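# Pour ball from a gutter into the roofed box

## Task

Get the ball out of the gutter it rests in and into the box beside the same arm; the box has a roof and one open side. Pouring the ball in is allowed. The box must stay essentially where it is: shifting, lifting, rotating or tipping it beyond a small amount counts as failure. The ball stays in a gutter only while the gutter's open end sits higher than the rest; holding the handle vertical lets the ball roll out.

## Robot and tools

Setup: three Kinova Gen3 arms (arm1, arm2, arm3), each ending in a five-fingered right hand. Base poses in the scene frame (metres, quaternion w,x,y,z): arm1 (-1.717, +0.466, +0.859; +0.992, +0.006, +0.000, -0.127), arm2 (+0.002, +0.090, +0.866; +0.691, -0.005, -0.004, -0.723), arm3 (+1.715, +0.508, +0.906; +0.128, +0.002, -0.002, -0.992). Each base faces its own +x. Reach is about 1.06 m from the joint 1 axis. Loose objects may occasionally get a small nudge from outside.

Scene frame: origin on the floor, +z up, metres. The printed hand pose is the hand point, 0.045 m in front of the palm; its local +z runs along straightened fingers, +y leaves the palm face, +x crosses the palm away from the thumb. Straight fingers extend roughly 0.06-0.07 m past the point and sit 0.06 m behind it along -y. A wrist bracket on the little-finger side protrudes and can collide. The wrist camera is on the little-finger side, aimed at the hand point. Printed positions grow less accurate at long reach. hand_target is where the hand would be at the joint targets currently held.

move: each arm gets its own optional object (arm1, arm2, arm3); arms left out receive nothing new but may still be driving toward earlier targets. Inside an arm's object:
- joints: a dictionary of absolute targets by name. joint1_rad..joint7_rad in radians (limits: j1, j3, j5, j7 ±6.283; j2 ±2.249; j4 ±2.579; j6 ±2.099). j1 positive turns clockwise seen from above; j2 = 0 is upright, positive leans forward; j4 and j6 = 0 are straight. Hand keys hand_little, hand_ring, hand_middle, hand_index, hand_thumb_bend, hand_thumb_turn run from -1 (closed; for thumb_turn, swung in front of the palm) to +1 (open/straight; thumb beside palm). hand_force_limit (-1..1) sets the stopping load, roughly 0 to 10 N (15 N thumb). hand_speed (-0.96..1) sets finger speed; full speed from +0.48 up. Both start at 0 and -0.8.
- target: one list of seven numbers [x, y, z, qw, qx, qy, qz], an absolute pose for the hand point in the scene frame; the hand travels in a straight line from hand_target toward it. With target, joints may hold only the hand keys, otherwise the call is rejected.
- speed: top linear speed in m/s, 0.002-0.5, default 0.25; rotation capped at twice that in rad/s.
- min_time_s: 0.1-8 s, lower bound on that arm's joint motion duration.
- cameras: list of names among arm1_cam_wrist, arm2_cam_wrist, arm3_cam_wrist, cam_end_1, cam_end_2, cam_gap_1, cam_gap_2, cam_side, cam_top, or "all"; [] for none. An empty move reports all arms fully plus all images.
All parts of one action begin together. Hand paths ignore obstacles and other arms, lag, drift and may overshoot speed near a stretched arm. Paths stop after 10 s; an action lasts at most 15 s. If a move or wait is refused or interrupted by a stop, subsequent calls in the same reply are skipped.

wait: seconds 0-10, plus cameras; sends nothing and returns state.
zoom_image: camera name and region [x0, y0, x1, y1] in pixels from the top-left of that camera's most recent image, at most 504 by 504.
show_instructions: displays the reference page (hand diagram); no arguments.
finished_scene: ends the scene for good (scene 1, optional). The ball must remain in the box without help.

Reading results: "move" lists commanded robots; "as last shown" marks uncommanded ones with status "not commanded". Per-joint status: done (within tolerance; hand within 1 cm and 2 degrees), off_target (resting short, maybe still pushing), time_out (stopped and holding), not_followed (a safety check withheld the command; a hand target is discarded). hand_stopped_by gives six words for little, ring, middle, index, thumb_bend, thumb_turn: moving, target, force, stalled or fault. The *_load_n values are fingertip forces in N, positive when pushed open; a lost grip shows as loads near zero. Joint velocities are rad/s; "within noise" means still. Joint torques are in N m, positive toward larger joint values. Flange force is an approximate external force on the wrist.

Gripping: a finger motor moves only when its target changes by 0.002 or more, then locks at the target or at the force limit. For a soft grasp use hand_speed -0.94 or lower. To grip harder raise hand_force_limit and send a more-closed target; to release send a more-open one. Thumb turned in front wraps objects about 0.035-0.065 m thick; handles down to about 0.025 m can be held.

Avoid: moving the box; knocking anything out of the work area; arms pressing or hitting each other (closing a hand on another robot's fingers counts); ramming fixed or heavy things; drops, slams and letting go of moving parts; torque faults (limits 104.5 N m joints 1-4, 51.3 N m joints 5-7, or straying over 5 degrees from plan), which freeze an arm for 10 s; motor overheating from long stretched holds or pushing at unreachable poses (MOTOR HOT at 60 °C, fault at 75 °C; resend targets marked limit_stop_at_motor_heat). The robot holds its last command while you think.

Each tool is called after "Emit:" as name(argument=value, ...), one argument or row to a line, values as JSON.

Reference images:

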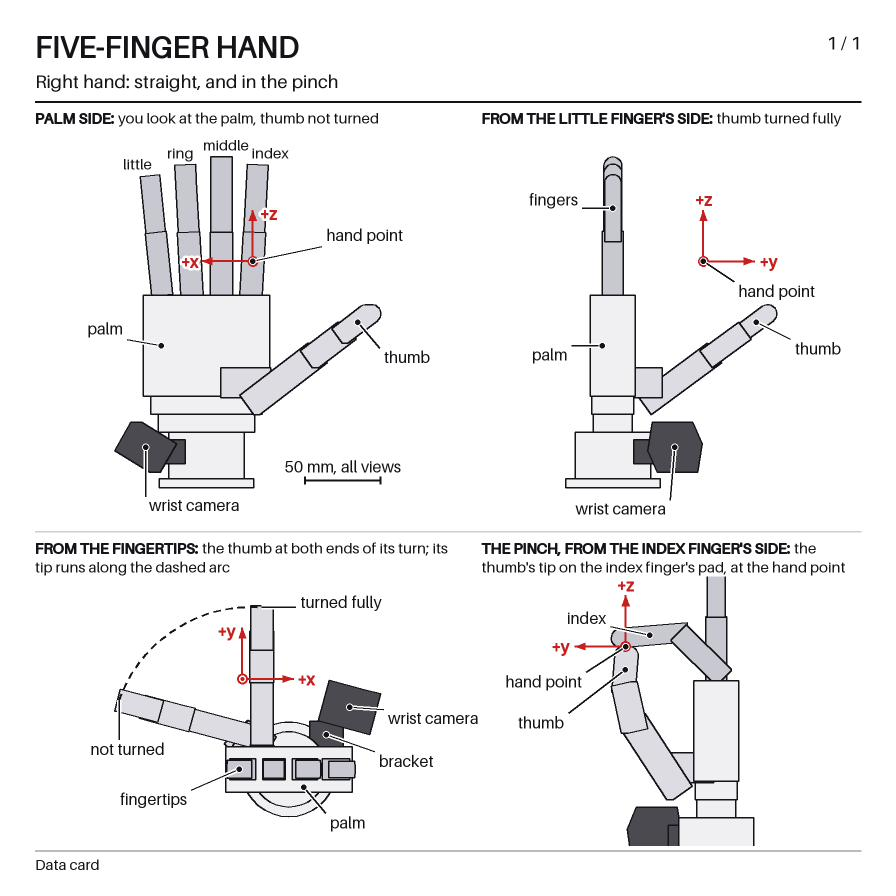

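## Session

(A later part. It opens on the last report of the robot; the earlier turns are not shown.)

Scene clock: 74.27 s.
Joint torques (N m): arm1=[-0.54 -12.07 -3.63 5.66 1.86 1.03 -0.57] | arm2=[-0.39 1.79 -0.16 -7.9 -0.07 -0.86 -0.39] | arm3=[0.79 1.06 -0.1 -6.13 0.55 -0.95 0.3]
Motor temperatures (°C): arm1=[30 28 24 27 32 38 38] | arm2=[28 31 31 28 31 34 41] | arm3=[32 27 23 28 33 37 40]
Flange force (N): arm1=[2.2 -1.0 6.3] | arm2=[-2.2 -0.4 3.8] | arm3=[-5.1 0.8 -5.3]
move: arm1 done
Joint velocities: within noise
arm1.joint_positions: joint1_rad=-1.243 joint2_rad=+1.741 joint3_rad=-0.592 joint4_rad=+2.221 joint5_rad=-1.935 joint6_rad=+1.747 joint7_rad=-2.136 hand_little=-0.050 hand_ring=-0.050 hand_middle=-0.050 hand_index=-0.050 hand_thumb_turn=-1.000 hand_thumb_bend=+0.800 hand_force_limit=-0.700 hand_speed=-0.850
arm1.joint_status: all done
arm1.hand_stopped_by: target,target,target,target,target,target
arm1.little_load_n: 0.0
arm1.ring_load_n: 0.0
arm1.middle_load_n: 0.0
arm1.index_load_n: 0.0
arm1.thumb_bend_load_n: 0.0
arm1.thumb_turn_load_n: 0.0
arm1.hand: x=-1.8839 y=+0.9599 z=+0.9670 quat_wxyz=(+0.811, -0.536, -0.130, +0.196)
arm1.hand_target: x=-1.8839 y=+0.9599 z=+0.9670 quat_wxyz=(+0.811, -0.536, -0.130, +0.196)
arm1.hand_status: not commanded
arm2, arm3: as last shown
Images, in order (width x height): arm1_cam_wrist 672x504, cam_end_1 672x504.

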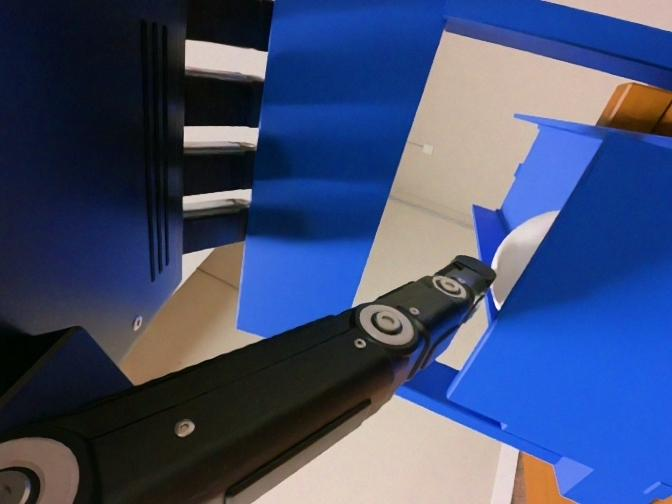

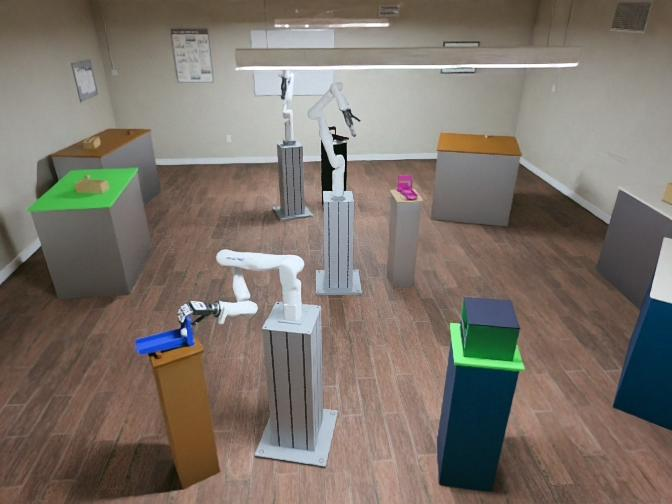

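Emit:
move(
  arm1={"joints": {"hand_speed": -0.94, "hand_force_limit": -0.8, "hand_index": -0.4, "hand_middle": -0.4, "hand_ring": -0.4, "hand_little": -0.4}},
  cameras=["arm1_cam_wrist", "cam_end_1"],
)

Scene clock: 76.23 s.
Joint torques (N m): arm1=[-0.56 -12.09 -3.65 5.7 1.84 1.04 -0.55] | arm2=[-0.37 1.75 -0.22 -7.95 -0.07 -0.84 -0.33] | arm3=[0.8 1.08 -0.09 -6.13 0.57 -0.93 0.29]
Motor temperatures (°C): arm1=[30 28 24 27 32 38 38] | arm2=[28 31 31 28 31 34 41] | arm3=[32 27 23 28 33 37 40]
Flange force (N): arm1=[2.4 -0.8 6.2] | arm2=[-2.3 -0.5 4.0] | arm3=[-5.0 0.8 -5.3]
move: arm1 off_target
Joint velocities: within noise
arm1.joint_positions: joint1_rad=-1.243 joint2_rad=+1.741 joint3_rad=-0.592 joint4_rad=+2.221 joint5_rad=-1.935 joint6_rad=+1.748 joint7_rad=-2.136 hand_little=-0.281 hand_ring=-0.269 hand_middle=-0.275 hand_index=-0.264 hand_thumb_turn=-1.000 hand_thumb_bend=+0.800 hand_force_limit=-0.800 hand_speed=-0.940
arm1.joint_status: hand_little off_target (ended at -0.281, target -0.400); hand_ring off_target (ended at -0.269, target -0.400); hand_middle off_target (ended at -0.275, target -0.400); hand_index off_target (ended at -0.264, target -0.400); the others done
arm1.hand_stopped_by: force,force,force,force,target,target
arm1.little_load_n: 0.0
arm1.ring_load_n: 0.0
arm1.middle_load_n: 0.0
arm1.index_load_n: 0.0
arm1.thumb_bend_load_n: 0.0
arm1.thumb_turn_load_n: 0.0
arm1.hand: x=-1.8839 y=+0.9599 z=+0.9670 quat_wxyz=(+0.811, -0.536, -0.130, +0.196)
arm1.hand_target: x=-1.8839 y=+0.9599 z=+0.9670 quat_wxyz=(+0.811, -0.536, -0.130, +0.196)
arm1.hand_status: not commanded
arm2, arm3: as last shown
arm3.thumb_bend_load_n: -0.5
Images, in order (width x height): arm1_cam_wrist 672x504, cam_end_1 672x504.

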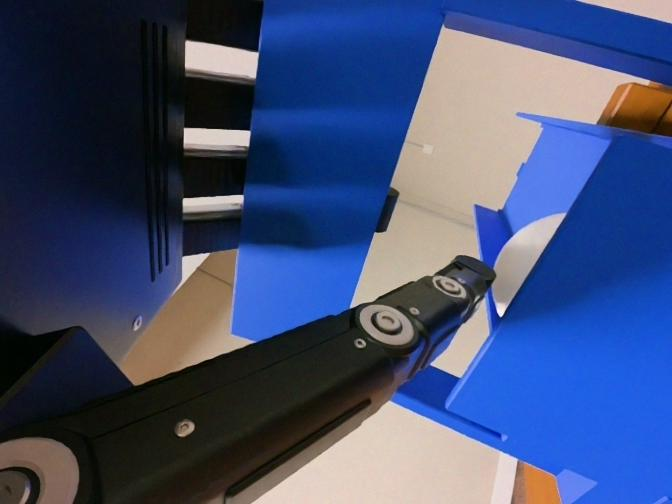

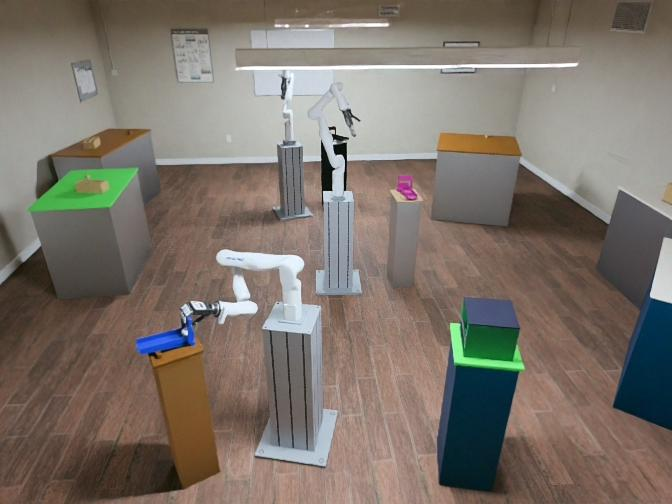

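Emit:
move(
  arm1={"joints": {"hand_speed": -0.8, "hand_index": 0.1, "hand_middle": 0.1, "hand_ring": 0.1, "hand_little": 0.1}},
  cameras=[],
)

Emit:
move(
  arm1={"target": [-1.8790, 0.9503, 0.9668, 0.8105, -0.5363, -0.1299, 0.1961], "speed": 0.03},
  cameras=["arm1_cam_wrist"],
)

Scene clock: 78.77 s.
Joint torques (N m): arm1=[-0.53 -12.09 -3.61 5.68 1.83 1.04 -0.53] | arm2=[-0.41 1.8 -0.17 -7.9 -0.09 -0.87 -0.33] | arm3=[0.84 1.09 -0.11 -6.11 0.56 -0.93 0.29]
Motor temperatures (°C): arm1=[30 28 24 27 32 38 38] | arm2=[28 31 31 28 31 34 41] | arm3=[32 27 23 28 33 37 40]
Flange force (N): arm1=[2.3 -0.8 6.3] | arm2=[-2.1 -0.4 3.7] | arm3=[-5.1 0.7 -5.3]
move: arm1 done
Joint velocities: within noise
arm1.joint_positions: joint1_rad=-1.243 joint2_rad=+1.741 joint3_rad=-0.592 joint4_rad=+2.221 joint5_rad=-1.935 joint6_rad=+1.747 joint7_rad=-2.136 hand_little=+0.100 hand_ring=+0.100 hand_middle=+0.100 hand_index=+0.100 hand_thumb_turn=-1.000 hand_thumb_bend=+0.800 hand_force_limit=-0.800 hand_speed=-0.800
arm1.joint_status: all done
arm1.hand_stopped_by: target,target,target,target,target,target
arm1.little_load_n: 0.0
arm1.ring_load_n: 0.0
arm1.middle_load_n: 0.0
arm1.index_load_n: -0.5
arm1.thumb_bend_load_n: -0.5
arm1.thumb_turn_load_n: 0.0
arm1.hand: x=-1.8839 y=+0.9599 z=+0.9670 quat_wxyz=(+0.811, -0.536, -0.130, +0.196)
arm1.hand_target: x=-1.8839 y=+0.9599 z=+0.9670 quat_wxyz=(+0.811, -0.536, -0.130, +0.196)
arm1.hand_status: not commanded
arm2, arm3: as last shown
arm3.thumb_bend_load_n: 0.0

Scene clock: 79.73 s.
Joint torques (N m): arm1=[-0.57 -11.86 -3.49 5.87 1.85 1.01 -0.54] | arm2=[-0.46 1.76 -0.25 -7.92 -0.08 -0.86 -0.34] | arm3=[0.77 1.08 -0.07 -6.13 0.55 -0.93 0.29]
Motor temperatures (°C): arm1=[30 28 24 27 32 38 38] | arm2=[28 31 31 28 31 34 41] | arm3=[32 27 23 28 33 37 40]
Flange force (N): arm1=[2.5 -0.8 6.2] | arm2=[-2.3 -0.5 3.8] | arm3=[-5.0 0.9 -5.3]
move: arm1 done
Joint velocities: within noise
arm1.joint_positions: joint1_rad=-1.228 joint2_rad=+1.750 joint3_rad=-0.570 joint4_rad=+2.241 joint5_rad=-1.907 joint6_rad=+1.759 joint7_rad=-2.119 hand_little=+0.100 hand_ring=+0.100 hand_middle=+0.100 hand_index=+0.100 hand_thumb_turn=-1.000 hand_thumb_bend=+0.800 hand_force_limit=-0.800 hand_speed=-0.800
arm1.joint_status: not commanded
arm1.hand_stopped_by: target,target,target,target,target,target
arm1.little_load_n: 0.0
arm1.ring_load_n: 0.0
arm1.middle_load_n: -0.5
arm1.index_load_n: 0.0
arm1.thumb_bend_load_n: 0.0
arm1.thumb_turn_load_n: 0.0
arm1.hand: x=-1.8790 y=+0.9503 z=+0.9668 quat_wxyz=(+0.811, -0.536, -0.130, +0.196)
arm1.hand_target: x=-1.8790 y=+0.9503 z=+0.9668 quat_wxyz=(+0.811, -0.536, -0.130, +0.196)
arm1.hand_status: done (0.000 m and 0.0 deg from the pose sent, 0.011 m and 0.0 deg at the start)
arm2, arm3: as last shown
arm3.index_load_n: -0.5
Images, in order (width x height): arm1_cam_wrist 672x504.

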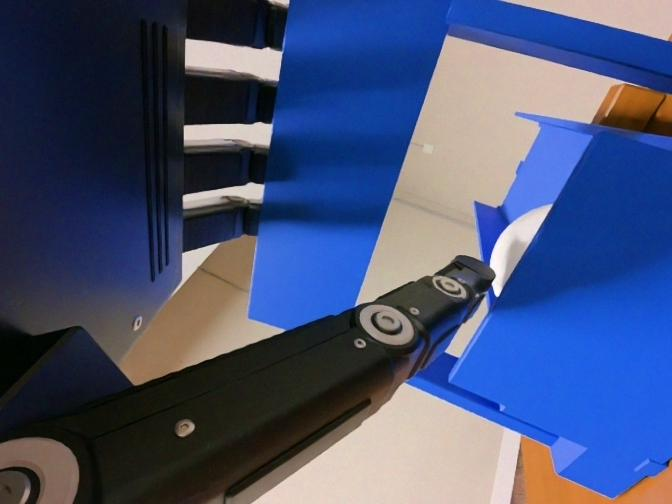

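Emit:
move(
  arm1={"joints": {"hand_speed": -0.8, "hand_thumb_bend": 0.2}},
  cameras=["arm1_cam_wrist"],
)

Emit:
zoom_image(
  camera="arm1_cam_wrist",
  region=[180, 100, 520, 440],
)

Scene clock: 82.37 s.
Joint torques (N m): arm1=[-0.56 -12.29 -3.99 5.93 2.18 1.19 -0.55] | arm2=[-0.48 1.74 -0.15 -7.95 -0.09 -0.88 -0.32] | arm3=[0.8 1.08 -0.09 -6.11 0.56 -0.94 0.31]
Motor temperatures (°C): arm1=[30 28 24 27 32 38 38] | arm2=[28 31 31 28 31 34 41] | arm3=[32 27 23 28 33 37 40]
Flange force (N): arm1=[2.4 0.2 5.6] | arm2=[-2.1 -0.2 3.9] | arm3=[-5.1 0.8 -5.4]
move: arm1 off_target
Joint velocities: within noise
arm1.joint_positions: joint1_rad=-1.228 joint2_rad=+1.750 joint3_rad=-0.570 joint4_rad=+2.241 joint5_rad=-1.907 joint6_rad=+1.759 joint7_rad=-2.119 hand_little=+0.100 hand_ring=+0.100 hand_middle=+0.100 hand_index=+0.100 hand_thumb_turn=-1.000 hand_thumb_bend=+0.344 hand_force_limit=-0.800 hand_speed=-0.800
arm1.joint_status: hand_thumb_bend off_target (ended at +0.344, target +0.200); the others done
arm1.hand_stopped_by: target,target,target,target,force,target
arm1.little_load_n: -0.5
arm1.ring_load_n: 0.0
arm1.middle_load_n: 0.0
arm1.index_load_n: 0.0
arm1.thumb_bend_load_n: 1.5
arm1.thumb_turn_load_n: 0.0
arm1.hand: x=-1.8790 y=+0.9503 z=+0.9668 quat_wxyz=(+0.811, -0.536, -0.130, +0.196)
arm1.hand_target: x=-1.8790 y=+0.9503 z=+0.9668 quat_wxyz=(+0.811, -0.536, -0.130, +0.196)
arm1.hand_status: not commanded
arm2.joint_positions: joint1_rad=+0.775 joint2_rad=-0.552 joint3_rad=-0.053 joint4_rad=+1.358 joint5_rad=-0.120 joint6_rad=+1.949 joint7_rad=-2.173 hand_little=+1.000 hand_ring=+1.000 hand_middle=+1.000 hand_index=+1.000 hand_thumb_turn=+1.000 hand_thumb_bend=+1.000 hand_force_limit=+0.000 hand_speed=-0.800
arm2.joint_status: not commanded
arm2.hand_stopped_by: target,target,target,target,target,target
arm2.little_load_n: 0.0
arm2.ring_load_n: 0.0
arm2.middle_load_n: 0.0
arm2.index_load_n: 0.0
arm2.thumb_bend_load_n: 0.0
arm2.thumb_turn_load_n: 0.0
arm2.hand: x=-0.0837 y=-0.0679 z=+1.4555 quat_wxyz=(-0.158, -0.971, -0.130, +0.124)
arm2.hand_target: x=-0.0837 y=-0.0679 z=+1.4555 quat_wxyz=(-0.158, -0.971, -0.130, +0.124)
arm2.hand_status: not commanded
arm3.joint_positions: joint1_rad=+0.459 joint2_rad=-0.542 joint3_rad=-0.124 joint4_rad=+1.462 joint5_rad=+0.046 joint6_rad=+1.842 joint7_rad=-1.962 hand_little=+1.000 hand_ring=+1.000 hand_middle=+1.000 hand_index=+1.000 hand_thumb_turn=+1.000 hand_thumb_bend=+1.000 hand_force_limit=+0.000 hand_speed=-0.800
arm3.joint_status: not commanded
arm3.hand_stopped_by: target,target,target,target,target,target
arm3.little_load_n: 0.0
arm3.ring_load_n: 0.0
arm3.middle_load_n: 0.0
arm3.index_load_n: 0.0
arm3.thumb_bend_load_n: 0.0
arm3.thumb_turn_load_n: 0.0
arm3.hand: x=+1.5105 y=+0.5078 z=+1.4565 quat_wxyz=(+0.023, -0.951, +0.241, +0.190)
arm3.hand_target: x=+1.5105 y=+0.5078 z=+1.4565 quat_wxyz=(+0.023, -0.951, +0.241, +0.190)
arm3.hand_status: not commanded
Images, in order (width x height): arm1_cam_wrist 672x504.

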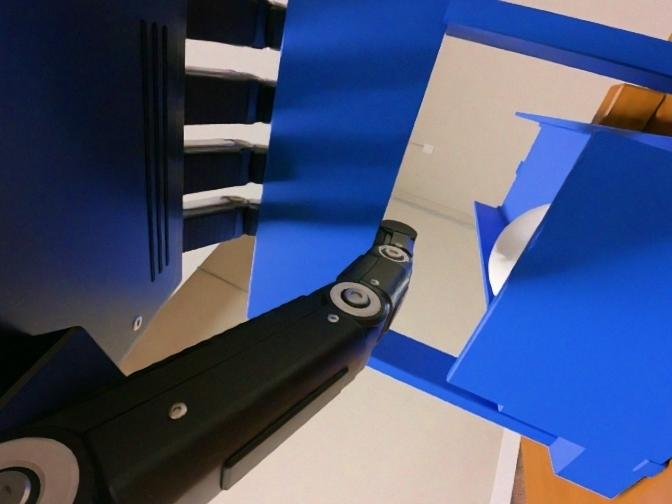

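Scaled by 1.482.

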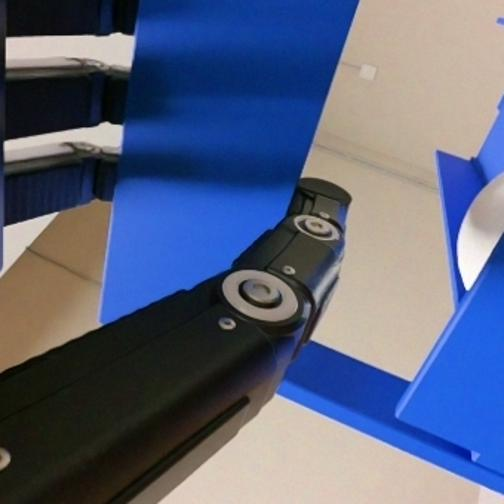

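Emit:
move(
  arm1={"joints": {"hand_speed": -0.6, "hand_thumb_bend": 0.6}},
  cameras=[],
)

Emit:
move(
  arm1={"target": [-1.8748, 0.9421, 0.9629, 0.8105, -0.5363, -0.1299, 0.1961], "speed": 0.03},
  cameras=[],
)

Emit:
move(
  arm1={"joints": {"hand_speed": -0.75, "hand_force_limit": -0.85, "hand_thumb_bend": 0.05}},
  cameras=["arm1_cam_wrist"],
)

Emit:
zoom_image(
  camera="arm1_cam_wrist",
  region=[180, 100, 520, 440],
)

Scene clock: 84.17 s.
Joint torques (N m): arm1=[-0.54 -11.85 -3.44 5.9 1.88 0.99 -0.52] | arm2=[-0.41 1.79 -0.17 -7.93 -0.06 -0.9 -0.39] | arm3=[0.75 1.05 -0.13 -6.09 0.58 -0.95 0.28]
Motor temperatures (°C): arm1=[30 28 24 27 32 38 38] | arm2=[28 31 31 28 31 34 41] | arm3=[32 27 23 28 33 37 40]
Flange force (N): arm1=[2.5 -0.7 6.5] | arm2=[-2.1 -0.5 3.8] | arm3=[-5.2 0.7 -5.5]
move: arm1 done
Joint velocities: within noise
arm1.joint_positions: joint1_rad=-1.228 joint2_rad=+1.750 joint3_rad=-0.570 joint4_rad=+2.241 joint5_rad=-1.907 joint6_rad=+1.759 joint7_rad=-2.119 hand_little=+0.100 hand_ring=+0.100 hand_middle=+0.100 hand_index=+0.100 hand_thumb_turn=-1.000 hand_thumb_bend=+0.600 hand_force_limit=-0.800 hand_speed=-0.600
arm1.joint_status: all done
arm1.hand_stopped_by: target,target,target,target,target,target
arm1.little_load_n: 0.0
arm1.ring_load_n: 0.0
arm1.middle_load_n: 0.0
arm1.index_load_n: 0.0
arm1.thumb_bend_load_n: 0.0
arm1.thumb_turn_load_n: 0.0
arm1.hand: x=-1.8790 y=+0.9503 z=+0.9668 quat_wxyz=(+0.811, -0.536, -0.130, +0.196)
arm1.hand_target: x=-1.8790 y=+0.9503 z=+0.9668 quat_wxyz=(+0.811, -0.536, -0.130, +0.196)
arm1.hand_status: not commanded
arm2, arm3: as last shown
arm2.middle_load_n: 0.5

Scene clock: 85.13 s.
Joint torques (N m): arm1=[-0.52 -4.34 5.98 3.85 -3.83 -2.51 -0.36] | arm2=[-0.39 1.78 -0.14 -7.93 -0.07 -0.87 -0.38] | arm3=[0.81 1.06 -0.08 -6.13 0.55 -0.96 0.31]
Motor temperatures (°C): arm1=[30 28 24 27 32 38 38] | arm2=[28 31 31 28 31 34 41] | arm3=[32 27 23 28 33 37 40]
Flange force (N): arm1=[2.7 -20.3 17.7] | arm2=[-2.1 -0.4 3.9] | arm3=[-5.0 0.8 -5.4]
move: arm1 done
Joint velocities: within noise
arm1.joint_positions: joint1_rad=-1.216 joint2_rad=+1.764 joint3_rad=-0.547 joint4_rad=+2.249 joint5_rad=-1.877 joint6_rad=+1.768 joint7_rad=-2.108 hand_little=+0.100 hand_ring=+0.100 hand_middle=+0.100 hand_index=+0.100 hand_thumb_turn=-1.000 hand_thumb_bend=+0.600 hand_force_limit=-0.800 hand_speed=-0.600
arm1.joint_status: not commanded
arm1.hand_stopped_by: target,target,target,target,target,target
arm1.little_load_n: 1.5
arm1.ring_load_n: 3.0
arm1.middle_load_n: 2.0
arm1.index_load_n: 3.5
arm1.thumb_bend_load_n: 0.0
arm1.thumb_turn_load_n: 0.0
arm1.hand: x=-1.8748 y=+0.9421 z=+0.9629 quat_wxyz=(+0.811, -0.536, -0.130, +0.196)
arm1.hand_target: x=-1.8748 y=+0.9421 z=+0.9629 quat_wxyz=(+0.811, -0.536, -0.130, +0.196)
arm1.hand_status: done (0.000 m and 0.0 deg from the pose sent, 0.010 m and 0.0 deg at the start)
arm2, arm3: as last shown
arm2.middle_load_n: 0.0

Scene clock: 86.93 s.
Joint torques (N m): arm1=[-0.6 -4.37 5.86 3.91 -3.7 -2.48 -0.43] | arm2=[-0.38 1.77 -0.24 -7.97 -0.1 -0.89 -0.36] | arm3=[0.79 1.07 -0.09 -6.15 0.56 -0.96 0.28]
Motor temperatures (°C): arm1=[30 28 24 27 32 38 38] | arm2=[28 31 31 28 31 34 41] | arm3=[32 27 23 28 33 37 40]
Flange force (N): arm1=[2.8 -20.2 17.7] | arm2=[-2.3 -0.7 3.9] | arm3=[-5.0 0.7 -5.3]
move: arm1 off_target
Joint velocities: within noise
arm1.joint_positions: joint1_rad=-1.216 joint2_rad=+1.764 joint3_rad=-0.547 joint4_rad=+2.249 joint5_rad=-1.877 joint6_rad=+1.768 joint7_rad=-2.108 hand_little=+0.100 hand_ring=+0.100 hand_middle=+0.100 hand_index=+0.100 hand_thumb_turn=-1.000 hand_thumb_bend=+0.270 hand_force_limit=-0.850 hand_speed=-0.750
arm1.joint_status: hand_thumb_bend off_target (ended at +0.270, target +0.050); the others done
arm1.hand_stopped_by: target,target,target,target,force,target
arm1.little_load_n: 1.5
arm1.ring_load_n: 3.5
arm1.middle_load_n: 2.5
arm1.index_load_n: 4.0
arm1.thumb_bend_load_n: 2.5
arm1.thumb_turn_load_n: 0.0
arm1.hand: x=-1.8748 y=+0.9421 z=+0.9629 quat_wxyz=(+0.811, -0.536, -0.130, +0.196)
arm1.hand_target: x=-1.8748 y=+0.9421 z=+0.9629 quat_wxyz=(+0.811, -0.536, -0.130, +0.196)
arm1.hand_status: not commanded
arm2, arm3: as last shown
Images, in order (width x height): arm1_cam_wrist 672x504.

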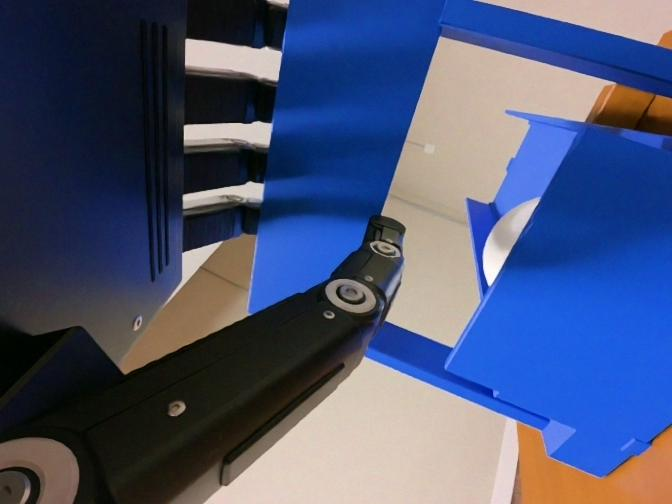

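Scaled by 1.482.

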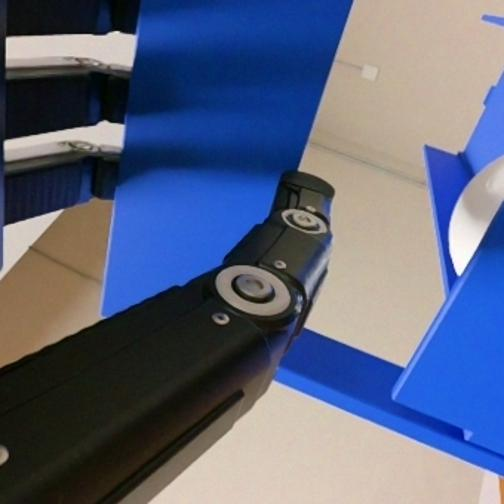

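Emit:
move(
  cameras=["cam_end_1", "cam_gap_1", "cam_side", "cam_top"],
)

Emit:
zoom_image(
  camera="cam_end_1",
  region=[120, 220, 340, 400],
)

Emit:
zoom_image(
  camera="cam_top",
  region=[30, 50, 190, 190],
)

Emit:
zoom_image(
  camera="cam_side",
  region=[90, 190, 210, 290],
)

Scene clock: 87.53 s.
Joint torques (N m): arm1=[-0.58 -4.41 5.82 3.98 -3.7 -2.47 -0.42] | arm2=[-0.4 1.76 -0.16 -7.92 -0.06 -0.89 -0.35] | arm3=[0.82 1.07 -0.08 -6.12 0.57 -0.94 0.27]
Motor temperatures (°C): arm1=[30 28 24 27 32 38 38] | arm2=[28 31 31 28 31 34 41] | arm3=[32 27 23 28 33 37 40]
Flange force (N): arm1=[2.8 -19.9 17.6] | arm2=[-2.2 -0.3 3.7] | arm3=[-5.1 0.7 -5.4]
Joint velocities: within noise
arm1.joint_positions: joint1_rad=-1.216 joint2_rad=+1.764 joint3_rad=-0.547 joint4_rad=+2.249 joint5_rad=-1.877 joint6_rad=+1.768 joint7_rad=-2.108 hand_little=+0.100 hand_ring=+0.100 hand_middle=+0.100 hand_index=+0.100 hand_thumb_turn=-1.000 hand_thumb_bend=+0.270 hand_force_limit=-0.850 hand_speed=-0.750
arm1.joint_status: hand_thumb_bend off_target (ended at +0.270, target +0.050); the others done
arm1.hand_stopped_by: target,target,target,target,force,target
arm1.little_load_n: 1.5
arm1.ring_load_n: 3.5
arm1.middle_load_n: 2.5
arm1.index_load_n: 4.0
arm1.thumb_bend_load_n: 2.5
arm1.thumb_turn_load_n: 0.0
arm1.hand: x=-1.8748 y=+0.9421 z=+0.9629 quat_wxyz=(+0.811, -0.536, -0.130, +0.196) (m; scene frame)
arm1.hand_target: x=-1.8748 y=+0.9421 z=+0.9629 quat_wxyz=(+0.811, -0.536, -0.130, +0.196) (m; scene frame)
arm1.hand_status: not commanded
arm2.joint_positions: joint1_rad=+0.775 joint2_rad=-0.552 joint3_rad=-0.053 joint4_rad=+1.358 joint5_rad=-0.120 joint6_rad=+1.949 joint7_rad=-2.173 hand_little=+1.000 hand_ring=+1.000 hand_middle=+1.000 hand_index=+1.000 hand_thumb_turn=+1.000 hand_thumb_bend=+1.000 hand_force_limit=+0.000 hand_speed=-0.800
arm2.joint_status: not commanded
arm2.hand_stopped_by: target,target,target,target,target,target
arm2.little_load_n: 0.0
arm2.ring_load_n: 0.0
arm2.middle_load_n: 0.0
arm2.index_load_n: 0.0
arm2.thumb_bend_load_n: 0.0
arm2.thumb_turn_load_n: 0.0
arm2.hand: x=-0.0837 y=-0.0679 z=+1.4555 quat_wxyz=(-0.158, -0.971, -0.130, +0.124) (m; scene frame)
arm2.hand_target: x=-0.0837 y=-0.0679 z=+1.4555 quat_wxyz=(-0.158, -0.971, -0.130, +0.124) (m; scene frame)
arm2.hand_status: not commanded
arm3.joint_positions: joint1_rad=+0.459 joint2_rad=-0.542 joint3_rad=-0.124 joint4_rad=+1.462 joint5_rad=+0.046 joint6_rad=+1.842 joint7_rad=-1.962 hand_little=+1.000 hand_ring=+1.000 hand_middle=+1.000 hand_index=+1.000 hand_thumb_turn=+1.000 hand_thumb_bend=+1.000 hand_force_limit=+0.000 hand_speed=-0.800
arm3.joint_status: not commanded
arm3.hand_stopped_by: target,target,target,target,target,target
arm3.little_load_n: 0.0
arm3.ring_load_n: 0.0
arm3.middle_load_n: 0.0
arm3.index_load_n: 0.0
arm3.thumb_bend_load_n: 0.0
arm3.thumb_turn_load_n: -0.5
arm3.hand: x=+1.5105 y=+0.5078 z=+1.4565 quat_wxyz=(+0.023, -0.951, +0.241, +0.190) (m; scene frame)
arm3.hand_target: x=+1.5105 y=+0.5078 z=+1.4565 quat_wxyz=(+0.023, -0.951, +0.241, +0.190) (m; scene frame)
arm3.hand_status: not commanded
pictures: cam_end_1, cam_gap_1, cam_side, cam_top
Images, in order (width x height): cam_end_1 672x504, cam_gap_1 672x504, cam_side 672x504, cam_top 672x504.

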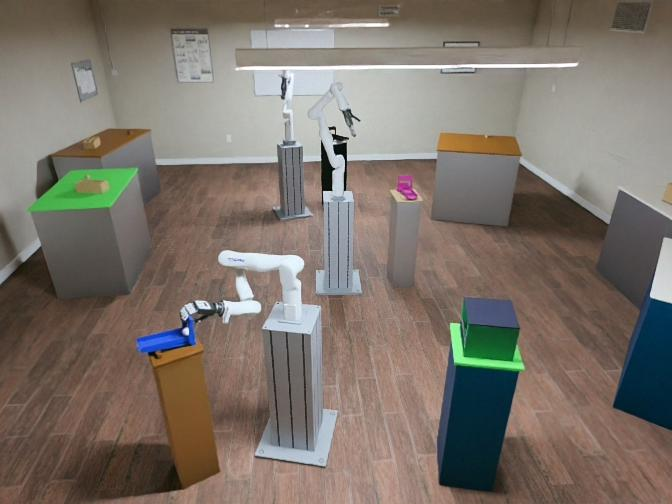

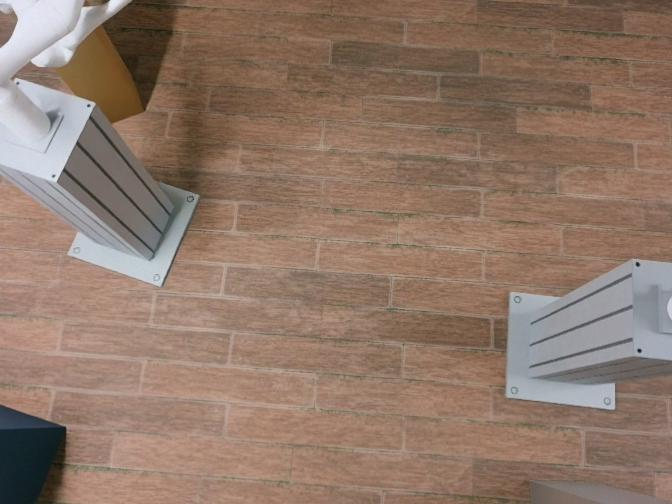

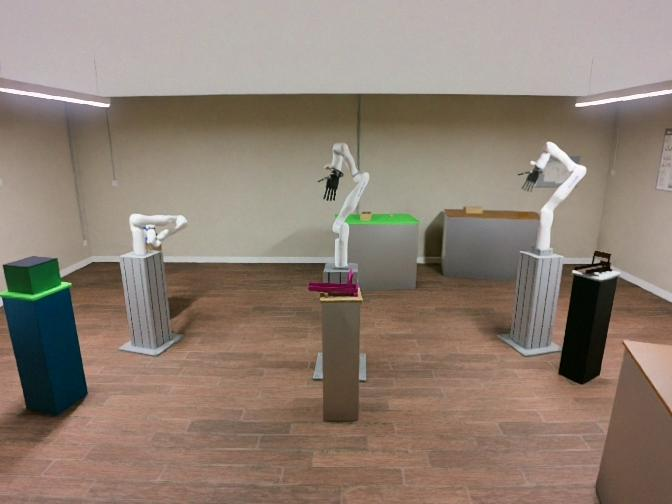

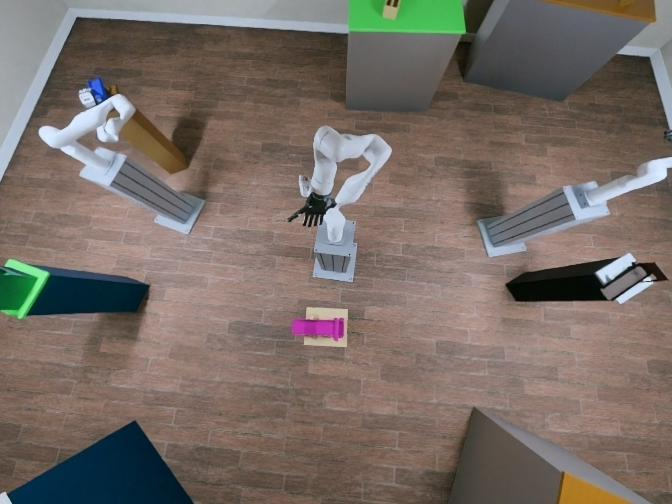

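Scaled by 2.291.

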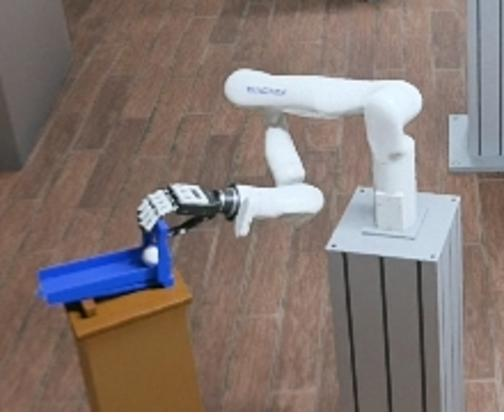

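Scaled by 3.150.

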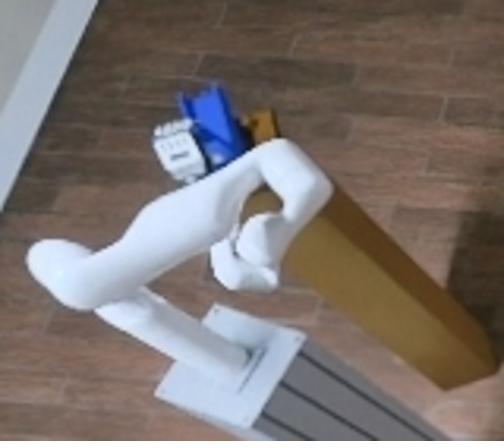

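Scaled by 4.200.

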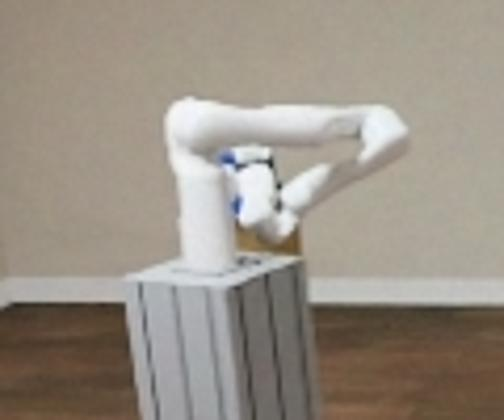

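Emit:
move(
  arm1={"joints": {"hand_speed": -0.6, "hand_thumb_bend": 0.6}},
  cameras=[],
)

Emit:
move(
  arm1={"target": [-1.8721, 0.9368, 0.9691, 0.8105, -0.5363, -0.1299, 0.1961], "speed": 0.03},
  cameras=["arm1_cam_wrist"],
)

Emit:
move(
  arm1={"joints": {"hand_speed": -0.75, "hand_force_limit": -0.85, "hand_thumb_bend": 0.05}},
  cameras=["arm1_cam_wrist"],
)

Emit:
zoom_image(
  camera="arm1_cam_wrist",
  region=[180, 100, 520, 440],
)

Scene clock: 89.57 s.
Joint torques (N m): arm1=[-0.51 -4.1 6.24 3.82 -4.02 -2.62 -0.38] | arm2=[-0.35 1.8 -0.19 -7.94 -0.09 -0.89 -0.37] | arm3=[0.82 1.06 -0.09 -6.11 0.55 -0.97 0.29]
Motor temperatures (°C): arm1=[30 28 24 27 32 38 38] | arm2=[28 31 31 28 31 34 41] | arm3=[32 27 23 28 33 37 40]
Flange force (N): arm1=[2.7 -20.8 18.0] | arm2=[-2.2 -0.6 3.8] | arm3=[-5.1 0.8 -5.5]
move: arm1 done
Joint velocities: within noise
arm1.joint_positions: joint1_rad=-1.216 joint2_rad=+1.764 joint3_rad=-0.547 joint4_rad=+2.249 joint5_rad=-1.877 joint6_rad=+1.768 joint7_rad=-2.108 hand_little=+0.100 hand_ring=+0.100 hand_middle=+0.100 hand_index=+0.100 hand_thumb_turn=-1.000 hand_thumb_bend=+0.600 hand_force_limit=-0.850 hand_speed=-0.600
arm1.joint_status: all done
arm1.hand_stopped_by: target,target,target,target,target,target
arm1.little_load_n: 1.5
arm1.ring_load_n: 3.5
arm1.middle_load_n: 2.5
arm1.index_load_n: 3.5
arm1.thumb_bend_load_n: 0.0
arm1.thumb_turn_load_n: 0.0
arm1.hand: x=-1.8748 y=+0.9421 z=+0.9629 quat_wxyz=(+0.811, -0.536, -0.130, +0.196)
arm1.hand_target: x=-1.8748 y=+0.9421 z=+0.9629 quat_wxyz=(+0.811, -0.536, -0.130, +0.196)
arm1.hand_status: not commanded
arm2, arm3: as last shown
arm3.thumb_turn_load_n: 0.0

Scene clock: 90.53 s.
Joint torques (N m): arm1=[-0.57 -11.51 -3.23 6.11 1.9 0.96 -0.55] | arm2=[-0.38 1.76 -0.16 -7.98 -0.08 -0.89 -0.33] | arm3=[0.8 1.1 -0.08 -6.12 0.57 -0.94 0.29]
Motor temperatures (°C): arm1=[30 28 24 27 32 38 38] | arm2=[28 31 31 28 31 34 41] | arm3=[32 27 23 28 33 37 40]
Flange force (N): arm1=[2.8 -0.8 6.5] | arm2=[-2.1 -0.4 4.0] | arm3=[-5.0 0.8 -5.3]
move: arm1 done
Joint velocities: within noise
arm1.joint_positions: joint1_rad=-1.207 joint2_rad=+1.757 joint3_rad=-0.542 joint4_rad=+2.275 joint5_rad=-1.870 joint6_rad=+1.773 joint7_rad=-2.093 hand_little=+0.100 hand_ring=+0.100 hand_middle=+0.100 hand_index=+0.100 hand_thumb_turn=-1.000 hand_thumb_bend=+0.600 hand_force_limit=-0.850 hand_speed=-0.600
arm1.joint_status: not commanded
arm1.hand_stopped_by: target,target,target,target,target,target
arm1.little_load_n: 0.0
arm1.ring_load_n: 0.0
arm1.middle_load_n: 0.0
arm1.index_load_n: 0.0
arm1.thumb_bend_load_n: 0.0
arm1.thumb_turn_load_n: 0.0
arm1.hand: x=-1.8721 y=+0.9368 z=+0.9691 quat_wxyz=(+0.811, -0.536, -0.130, +0.196)
arm1.hand_target: x=-1.8721 y=+0.9368 z=+0.9691 quat_wxyz=(+0.811, -0.536, -0.130, +0.196)
arm1.hand_status: done (0.000 m and 0.0 deg from the pose sent, 0.009 m and 0.0 deg at the start)
arm2, arm3: as last shown
arm2.index_load_n: 0.5
Images, in order (width x height): arm1_cam_wrist 672x504.

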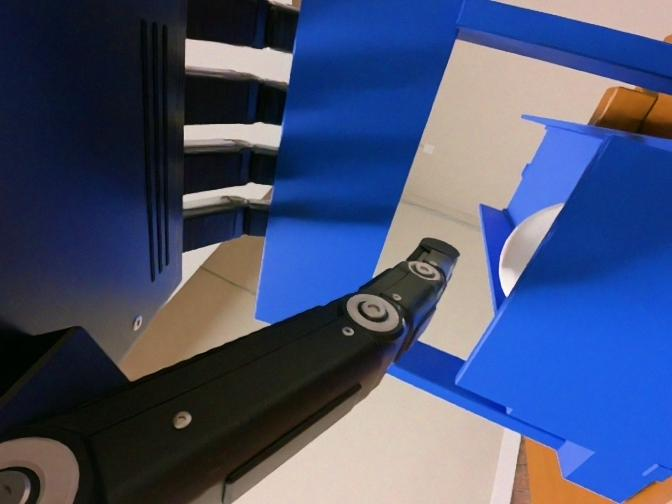

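Scene clock: 92.33 s.
Joint torques (N m): arm1=[-0.61 -11.95 -3.69 6.28 2.2 1.14 -0.57] | arm2=[-0.45 1.74 -0.17 -7.9 -0.06 -0.86 -0.34] | arm3=[0.8 1.09 -0.07 -6.14 0.57 -0.95 0.29]
Motor temperatures (°C): arm1=[30 28 24 27 32 38 38] | arm2=[28 31 31 28 31 34 41] | arm3=[32 27 23 28 33 37 40]
Flange force (N): arm1=[2.7 0.4 5.9] | arm2=[-2.2 -0.2 3.7] | arm3=[-5.0 0.8 -5.3]
move: arm1 off_target
Joint velocities: within noise
arm1.joint_positions: joint1_rad=-1.207 joint2_rad=+1.757 joint3_rad=-0.542 joint4_rad=+2.275 joint5_rad=-1.870 joint6_rad=+1.773 joint7_rad=-2.093 hand_little=+0.100 hand_ring=+0.100 hand_middle=+0.100 hand_index=+0.100 hand_thumb_turn=-1.000 hand_thumb_bend=+0.388 hand_force_limit=-0.850 hand_speed=-0.750
arm1.joint_status: hand_thumb_bend off_target (ended at +0.388, target +0.050); the others done
arm1.hand_stopped_by: target,target,target,target,force,target
arm1.little_load_n: 0.0
arm1.ring_load_n: 0.0
arm1.middle_load_n: 0.0
arm1.index_load_n: 0.0
arm1.thumb_bend_load_n: 1.5
arm1.thumb_turn_load_n: 0.0
arm1.hand: x=-1.8721 y=+0.9368 z=+0.9691 quat_wxyz=(+0.811, -0.536, -0.130, +0.196)
arm1.hand_target: x=-1.8721 y=+0.9368 z=+0.9691 quat_wxyz=(+0.811, -0.536, -0.130, +0.196)
arm1.hand_status: not commanded
arm2, arm3: as last shown
arm2.index_load_n: 0.0
arm3.ring_load_n: 0.5
Images, in order (width x height): arm1_cam_wrist 672x504.

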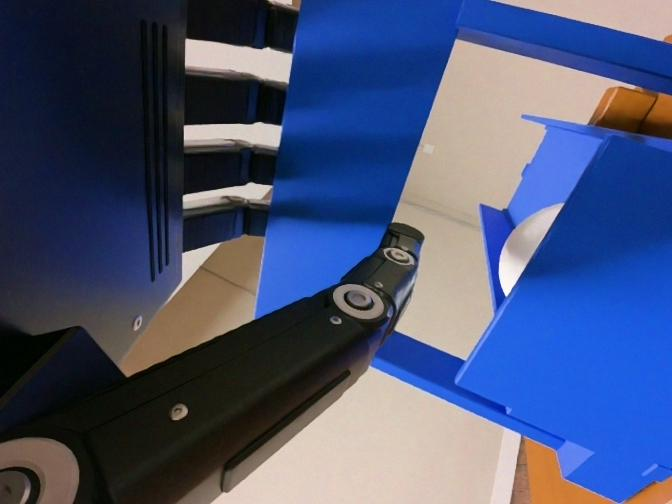

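Scaled by 1.482.

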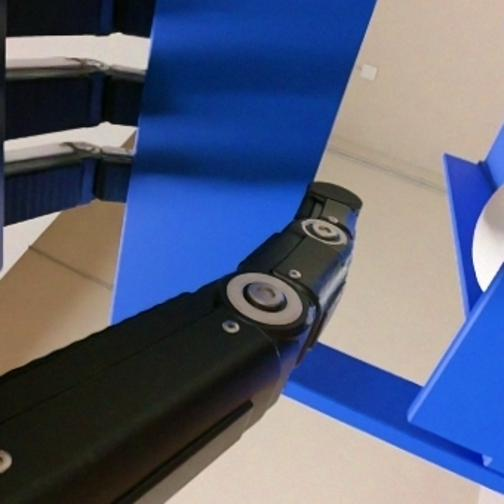

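Emit:
move(
  cameras=["arm1_cam_wrist","cam_end_1"],
)

Scene clock: 93.10 s.
Joint torques (N m): arm1=[-0.57 -11.96 -3.71 6.32 2.18 1.14 -0.56] | arm2=[-0.39 1.85 -0.2 -7.99 -0.11 -0.86 -0.36] | arm3=[0.78 1.1 -0.12 -6.13 0.57 -0.92 0.3]
Motor temperatures (°C): arm1=[29 28 24 27 32 38 38] | arm2=[28 31 30 27 31 34 41] | arm3=[32 27 23 28 33 37 40]
Flange force (N): arm1=[2.7 0.6 5.8] | arm2=[-2.0 -0.7 4.2] | arm3=[-5.0 0.7 -5.2]
Joint velocities: within noise
arm1.joint_positions: joint1_rad=-1.207 joint2_rad=+1.757 joint3_rad=-0.542 joint4_rad=+2.275 joint5_rad=-1.870 joint6_rad=+1.773 joint7_rad=-2.093 hand_little=+0.100 hand_ring=+0.100 hand_middle=+0.100 hand_index=+0.100 hand_thumb_turn=-1.000 hand_thumb_bend=+0.388 hand_force_limit=-0.850 hand_speed=-0.750
arm1.joint_status: hand_thumb_bend off_target (ended at +0.388, target +0.050); the others done
arm1.hand_stopped_by: target,target,target,target,force,target
arm1.little_load_n: 0.0
arm1.ring_load_n: 0.0
arm1.middle_load_n: 0.0
arm1.index_load_n: 0.0
arm1.thumb_bend_load_n: 1.5
arm1.thumb_turn_load_n: 0.5
arm1.hand: x=-1.8721 y=+0.9368 z=+0.9691 quat_wxyz=(+0.811, -0.536, -0.130, +0.196) (m; scene frame)
arm1.hand_target: x=-1.8721 y=+0.9368 z=+0.9691 quat_wxyz=(+0.811, -0.536, -0.130, +0.196) (m; scene frame)
arm1.hand_status: not commanded
arm2.joint_positions: joint1_rad=+0.775 joint2_rad=-0.552 joint3_rad=-0.053 joint4_rad=+1.358 joint5_rad=-0.120 joint6_rad=+1.949 joint7_rad=-2.173 hand_little=+1.000 hand_ring=+1.000 hand_middle=+1.000 hand_index=+1.000 hand_thumb_turn=+1.000 hand_thumb_bend=+1.000 hand_force_limit=+0.000 hand_speed=-0.800
arm2.joint_status: not commanded
arm2.hand_stopped_by: target,target,target,target,target,target
arm2.little_load_n: 0.0
arm2.ring_load_n: 0.0
arm2.middle_load_n: 0.0
arm2.index_load_n: 0.0
arm2.thumb_bend_load_n: 0.0
arm2.thumb_turn_load_n: 0.0
arm2.hand: x=-0.0837 y=-0.0679 z=+1.4555 quat_wxyz=(-0.158, -0.971, -0.130, +0.124) (m; scene frame)
arm2.hand_target: x=-0.0837 y=-0.0679 z=+1.4555 quat_wxyz=(-0.158, -0.971, -0.130, +0.124) (m; scene frame)
arm2.hand_status: not commanded
arm3.joint_positions: joint1_rad=+0.459 joint2_rad=-0.542 joint3_rad=-0.124 joint4_rad=+1.462 joint5_rad=+0.046 joint6_rad=+1.842 joint7_rad=-1.962 hand_little=+1.000 hand_ring=+1.000 hand_middle=+1.000 hand_index=+1.000 hand_thumb_turn=+1.000 hand_thumb_bend=+1.000 hand_force_limit=+0.000 hand_speed=-0.800
arm3.joint_status: not commanded
arm3.hand_stopped_by: target,target,target,target,target,target
arm3.little_load_n: 0.0
arm3.ring_load_n: 0.0
arm3.middle_load_n: 0.0
arm3.index_load_n: 0.0
arm3.thumb_bend_load_n: 0.0
arm3.thumb_turn_load_n: 0.0
arm3.hand: x=+1.5105 y=+0.5078 z=+1.4565 quat_wxyz=(+0.023, -0.951, +0.241, +0.190) (m; scene frame)
arm3.hand_target: x=+1.5105 y=+0.5078 z=+1.4565 quat_wxyz=(+0.023, -0.951, +0.241, +0.190) (m; scene frame)
arm3.hand_status: not commanded
pictures: arm1_cam_wrist, cam_end_1
Images, in order (width x height): arm1_cam_wrist 672x504, cam_end_1 672x504.

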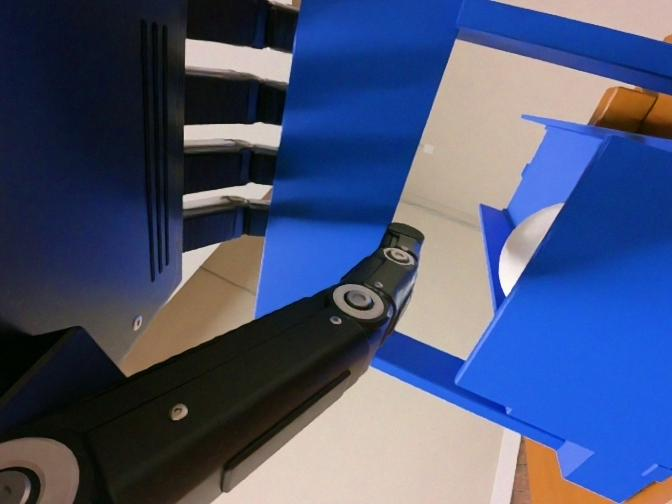

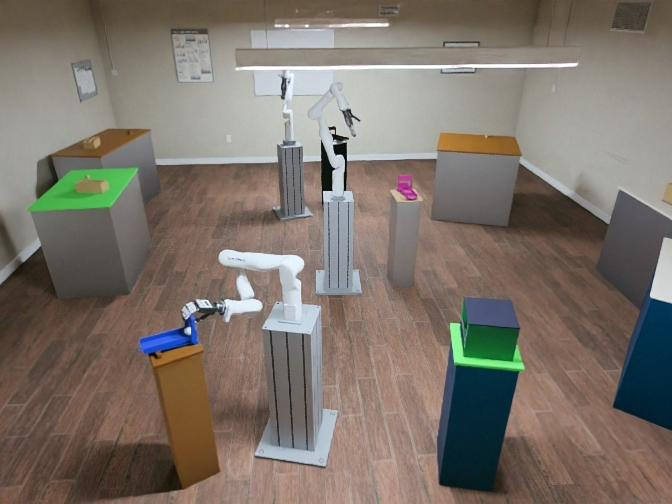

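Emit:
zoom_image(
  camera="arm1_cam_wrist",
  region=[250, 150, 500, 400],
)

Emit:
zoom_image(
  camera="cam_end_1",
  region=[120, 260, 280, 380],
)

Scaled by 2.016.

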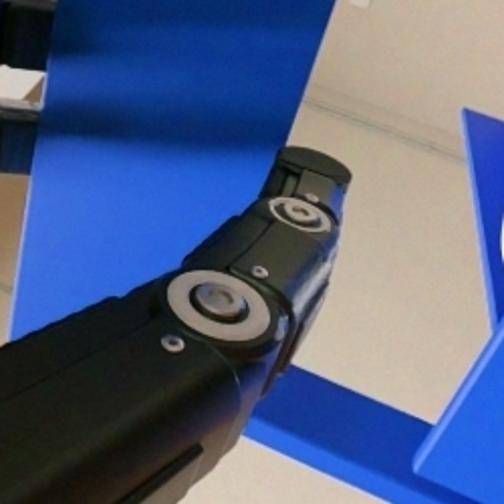

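Scaled by 3.150.

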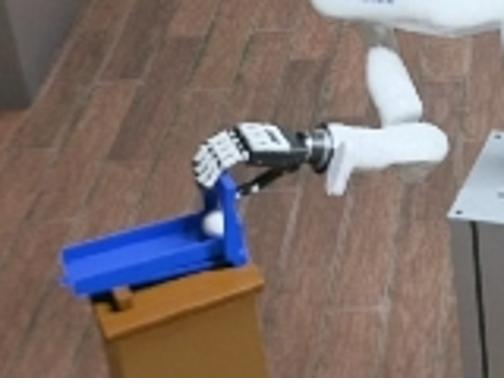

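Emit:
zoom_image(
  camera="cam_end_1",
  region=[170, 290, 240, 345],
)

Emit:
move(
  cameras=["cam_side","cam_top","cam_gap_1"],
)

Scaled by 7.200.

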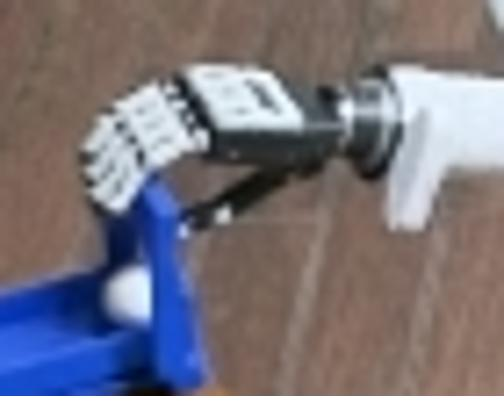

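Scene clock: 96.23 s.
Joint torques (N m): arm1=[-0.56 -11.94 -3.73 6.26 2.18 1.12 -0.55] | arm2=[-0.39 1.76 -0.18 -7.94 -0.07 -0.88 -0.34] | arm3=[0.79 1.08 -0.09 -6.11 0.57 -0.92 0.28]
Motor temperatures (°C): arm1=[29 28 24 27 32 38 38] | arm2=[28 31 30 27 31 34 41] | arm3=[32 27 23 28 33 37 40]
Flange force (N): arm1=[2.7 0.4 5.8] | arm2=[-2.2 -0.4 3.8] | arm3=[-5.1 0.8 -5.3]
Joint velocities: within noise
arm1.joint_positions: joint1_rad=-1.207 joint2_rad=+1.757 joint3_rad=-0.542 joint4_rad=+2.275 joint5_rad=-1.870 joint6_rad=+1.773 joint7_rad=-2.093 hand_little=+0.100 hand_ring=+0.100 hand_middle=+0.100 hand_index=+0.100 hand_thumb_turn=-1.000 hand_thumb_bend=+0.388 hand_force_limit=-0.850 hand_speed=-0.750
arm1.joint_status: hand_thumb_bend off_target (ended at +0.388, target +0.050); the others done
arm1.hand_stopped_by: target,target,target,target,force,target
arm1.little_load_n: 0.0
arm1.ring_load_n: 0.0
arm1.middle_load_n: 0.0
arm1.index_load_n: 0.0
arm1.thumb_bend_load_n: 1.5
arm1.thumb_turn_load_n: 0.0
arm1.hand: x=-1.8721 y=+0.9368 z=+0.9691 quat_wxyz=(+0.811, -0.536, -0.130, +0.196) (m; scene frame)
arm1.hand_target: x=-1.8721 y=+0.9368 z=+0.9691 quat_wxyz=(+0.811, -0.536, -0.130, +0.196) (m; scene frame)
arm1.hand_status: not commanded
arm2.joint_positions: joint1_rad=+0.775 joint2_rad=-0.552 joint3_rad=-0.053 joint4_rad=+1.358 joint5_rad=-0.120 joint6_rad=+1.949 joint7_rad=-2.173 hand_little=+1.000 hand_ring=+1.000 hand_middle=+1.000 hand_index=+1.000 hand_thumb_turn=+1.000 hand_thumb_bend=+1.000 hand_force_limit=+0.000 hand_speed=-0.800
arm2.joint_status: not commanded
arm2.hand_stopped_by: target,target,target,target,target,target
arm2.little_load_n: 0.0
arm2.ring_load_n: 0.0
arm2.middle_load_n: 0.0
arm2.index_load_n: 0.0
arm2.thumb_bend_load_n: -0.5
arm2.thumb_turn_load_n: 0.0
arm2.hand: x=-0.0837 y=-0.0679 z=+1.4555 quat_wxyz=(-0.158, -0.971, -0.130, +0.124) (m; scene frame)
arm2.hand_target: x=-0.0837 y=-0.0679 z=+1.4555 quat_wxyz=(-0.158, -0.971, -0.130, +0.124) (m; scene frame)
arm2.hand_status: not commanded
arm3.joint_positions: joint1_rad=+0.459 joint2_rad=-0.542 joint3_rad=-0.124 joint4_rad=+1.462 joint5_rad=+0.046 joint6_rad=+1.842 joint7_rad=-1.962 hand_little=+1.000 hand_ring=+1.000 hand_middle=+1.000 hand_index=+1.000 hand_thumb_turn=+1.000 hand_thumb_bend=+1.000 hand_force_limit=+0.000 hand_speed=-0.800
arm3.joint_status: not commanded
arm3.hand_stopped_by: target,target,target,target,target,target
arm3.little_load_n: 0.0
arm3.ring_load_n: 0.0
arm3.middle_load_n: 0.0
arm3.index_load_n: 0.0
arm3.thumb_bend_load_n: 0.0
arm3.thumb_turn_load_n: 0.0
arm3.hand: x=+1.5105 y=+0.5078 z=+1.4565 quat_wxyz=(+0.023, -0.951, +0.241, +0.190) (m; scene frame)
arm3.hand_target: x=+1.5105 y=+0.5078 z=+1.4565 quat_wxyz=(+0.023, -0.951, +0.241, +0.190) (m; scene frame)
arm3.hand_status: not commanded
pictures: cam_gap_1, cam_side, cam_top
Images, in order (width x height): cam_gap_1 672x504, cam_side 672x504, cam_top 672x504.

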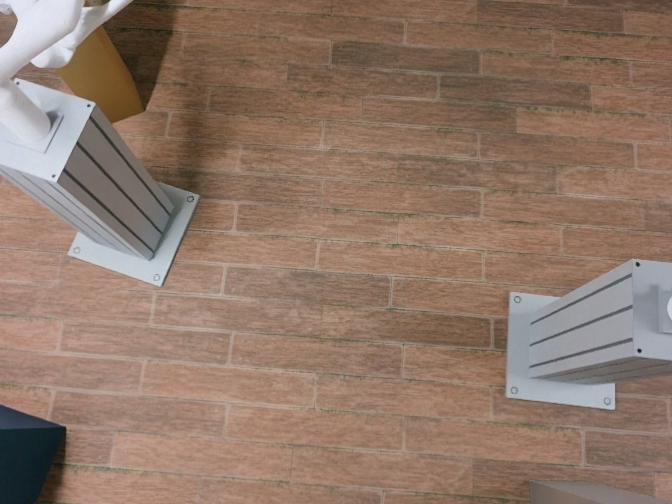

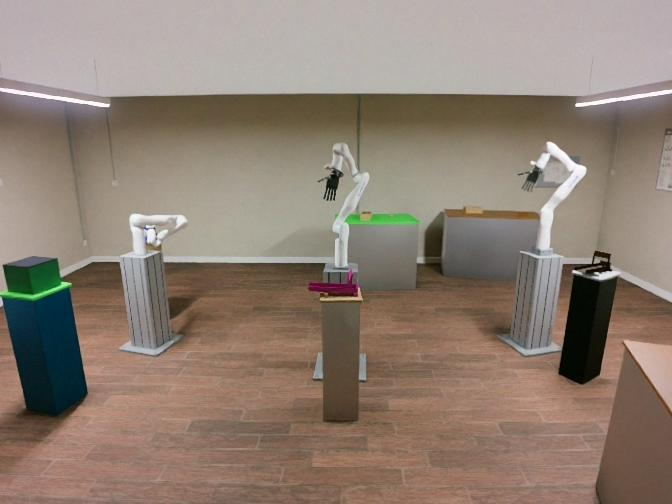

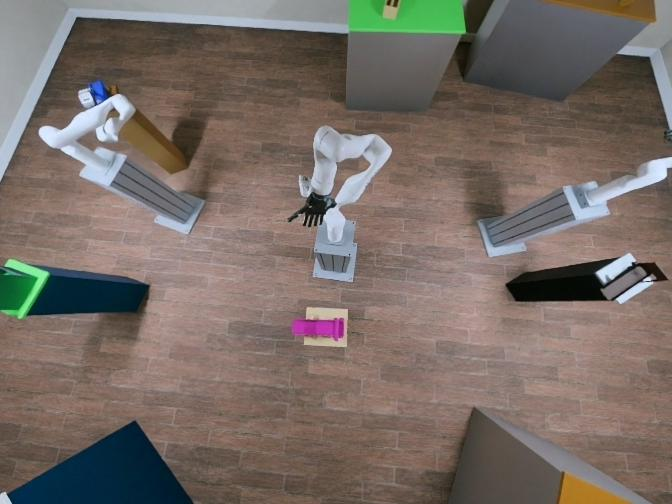

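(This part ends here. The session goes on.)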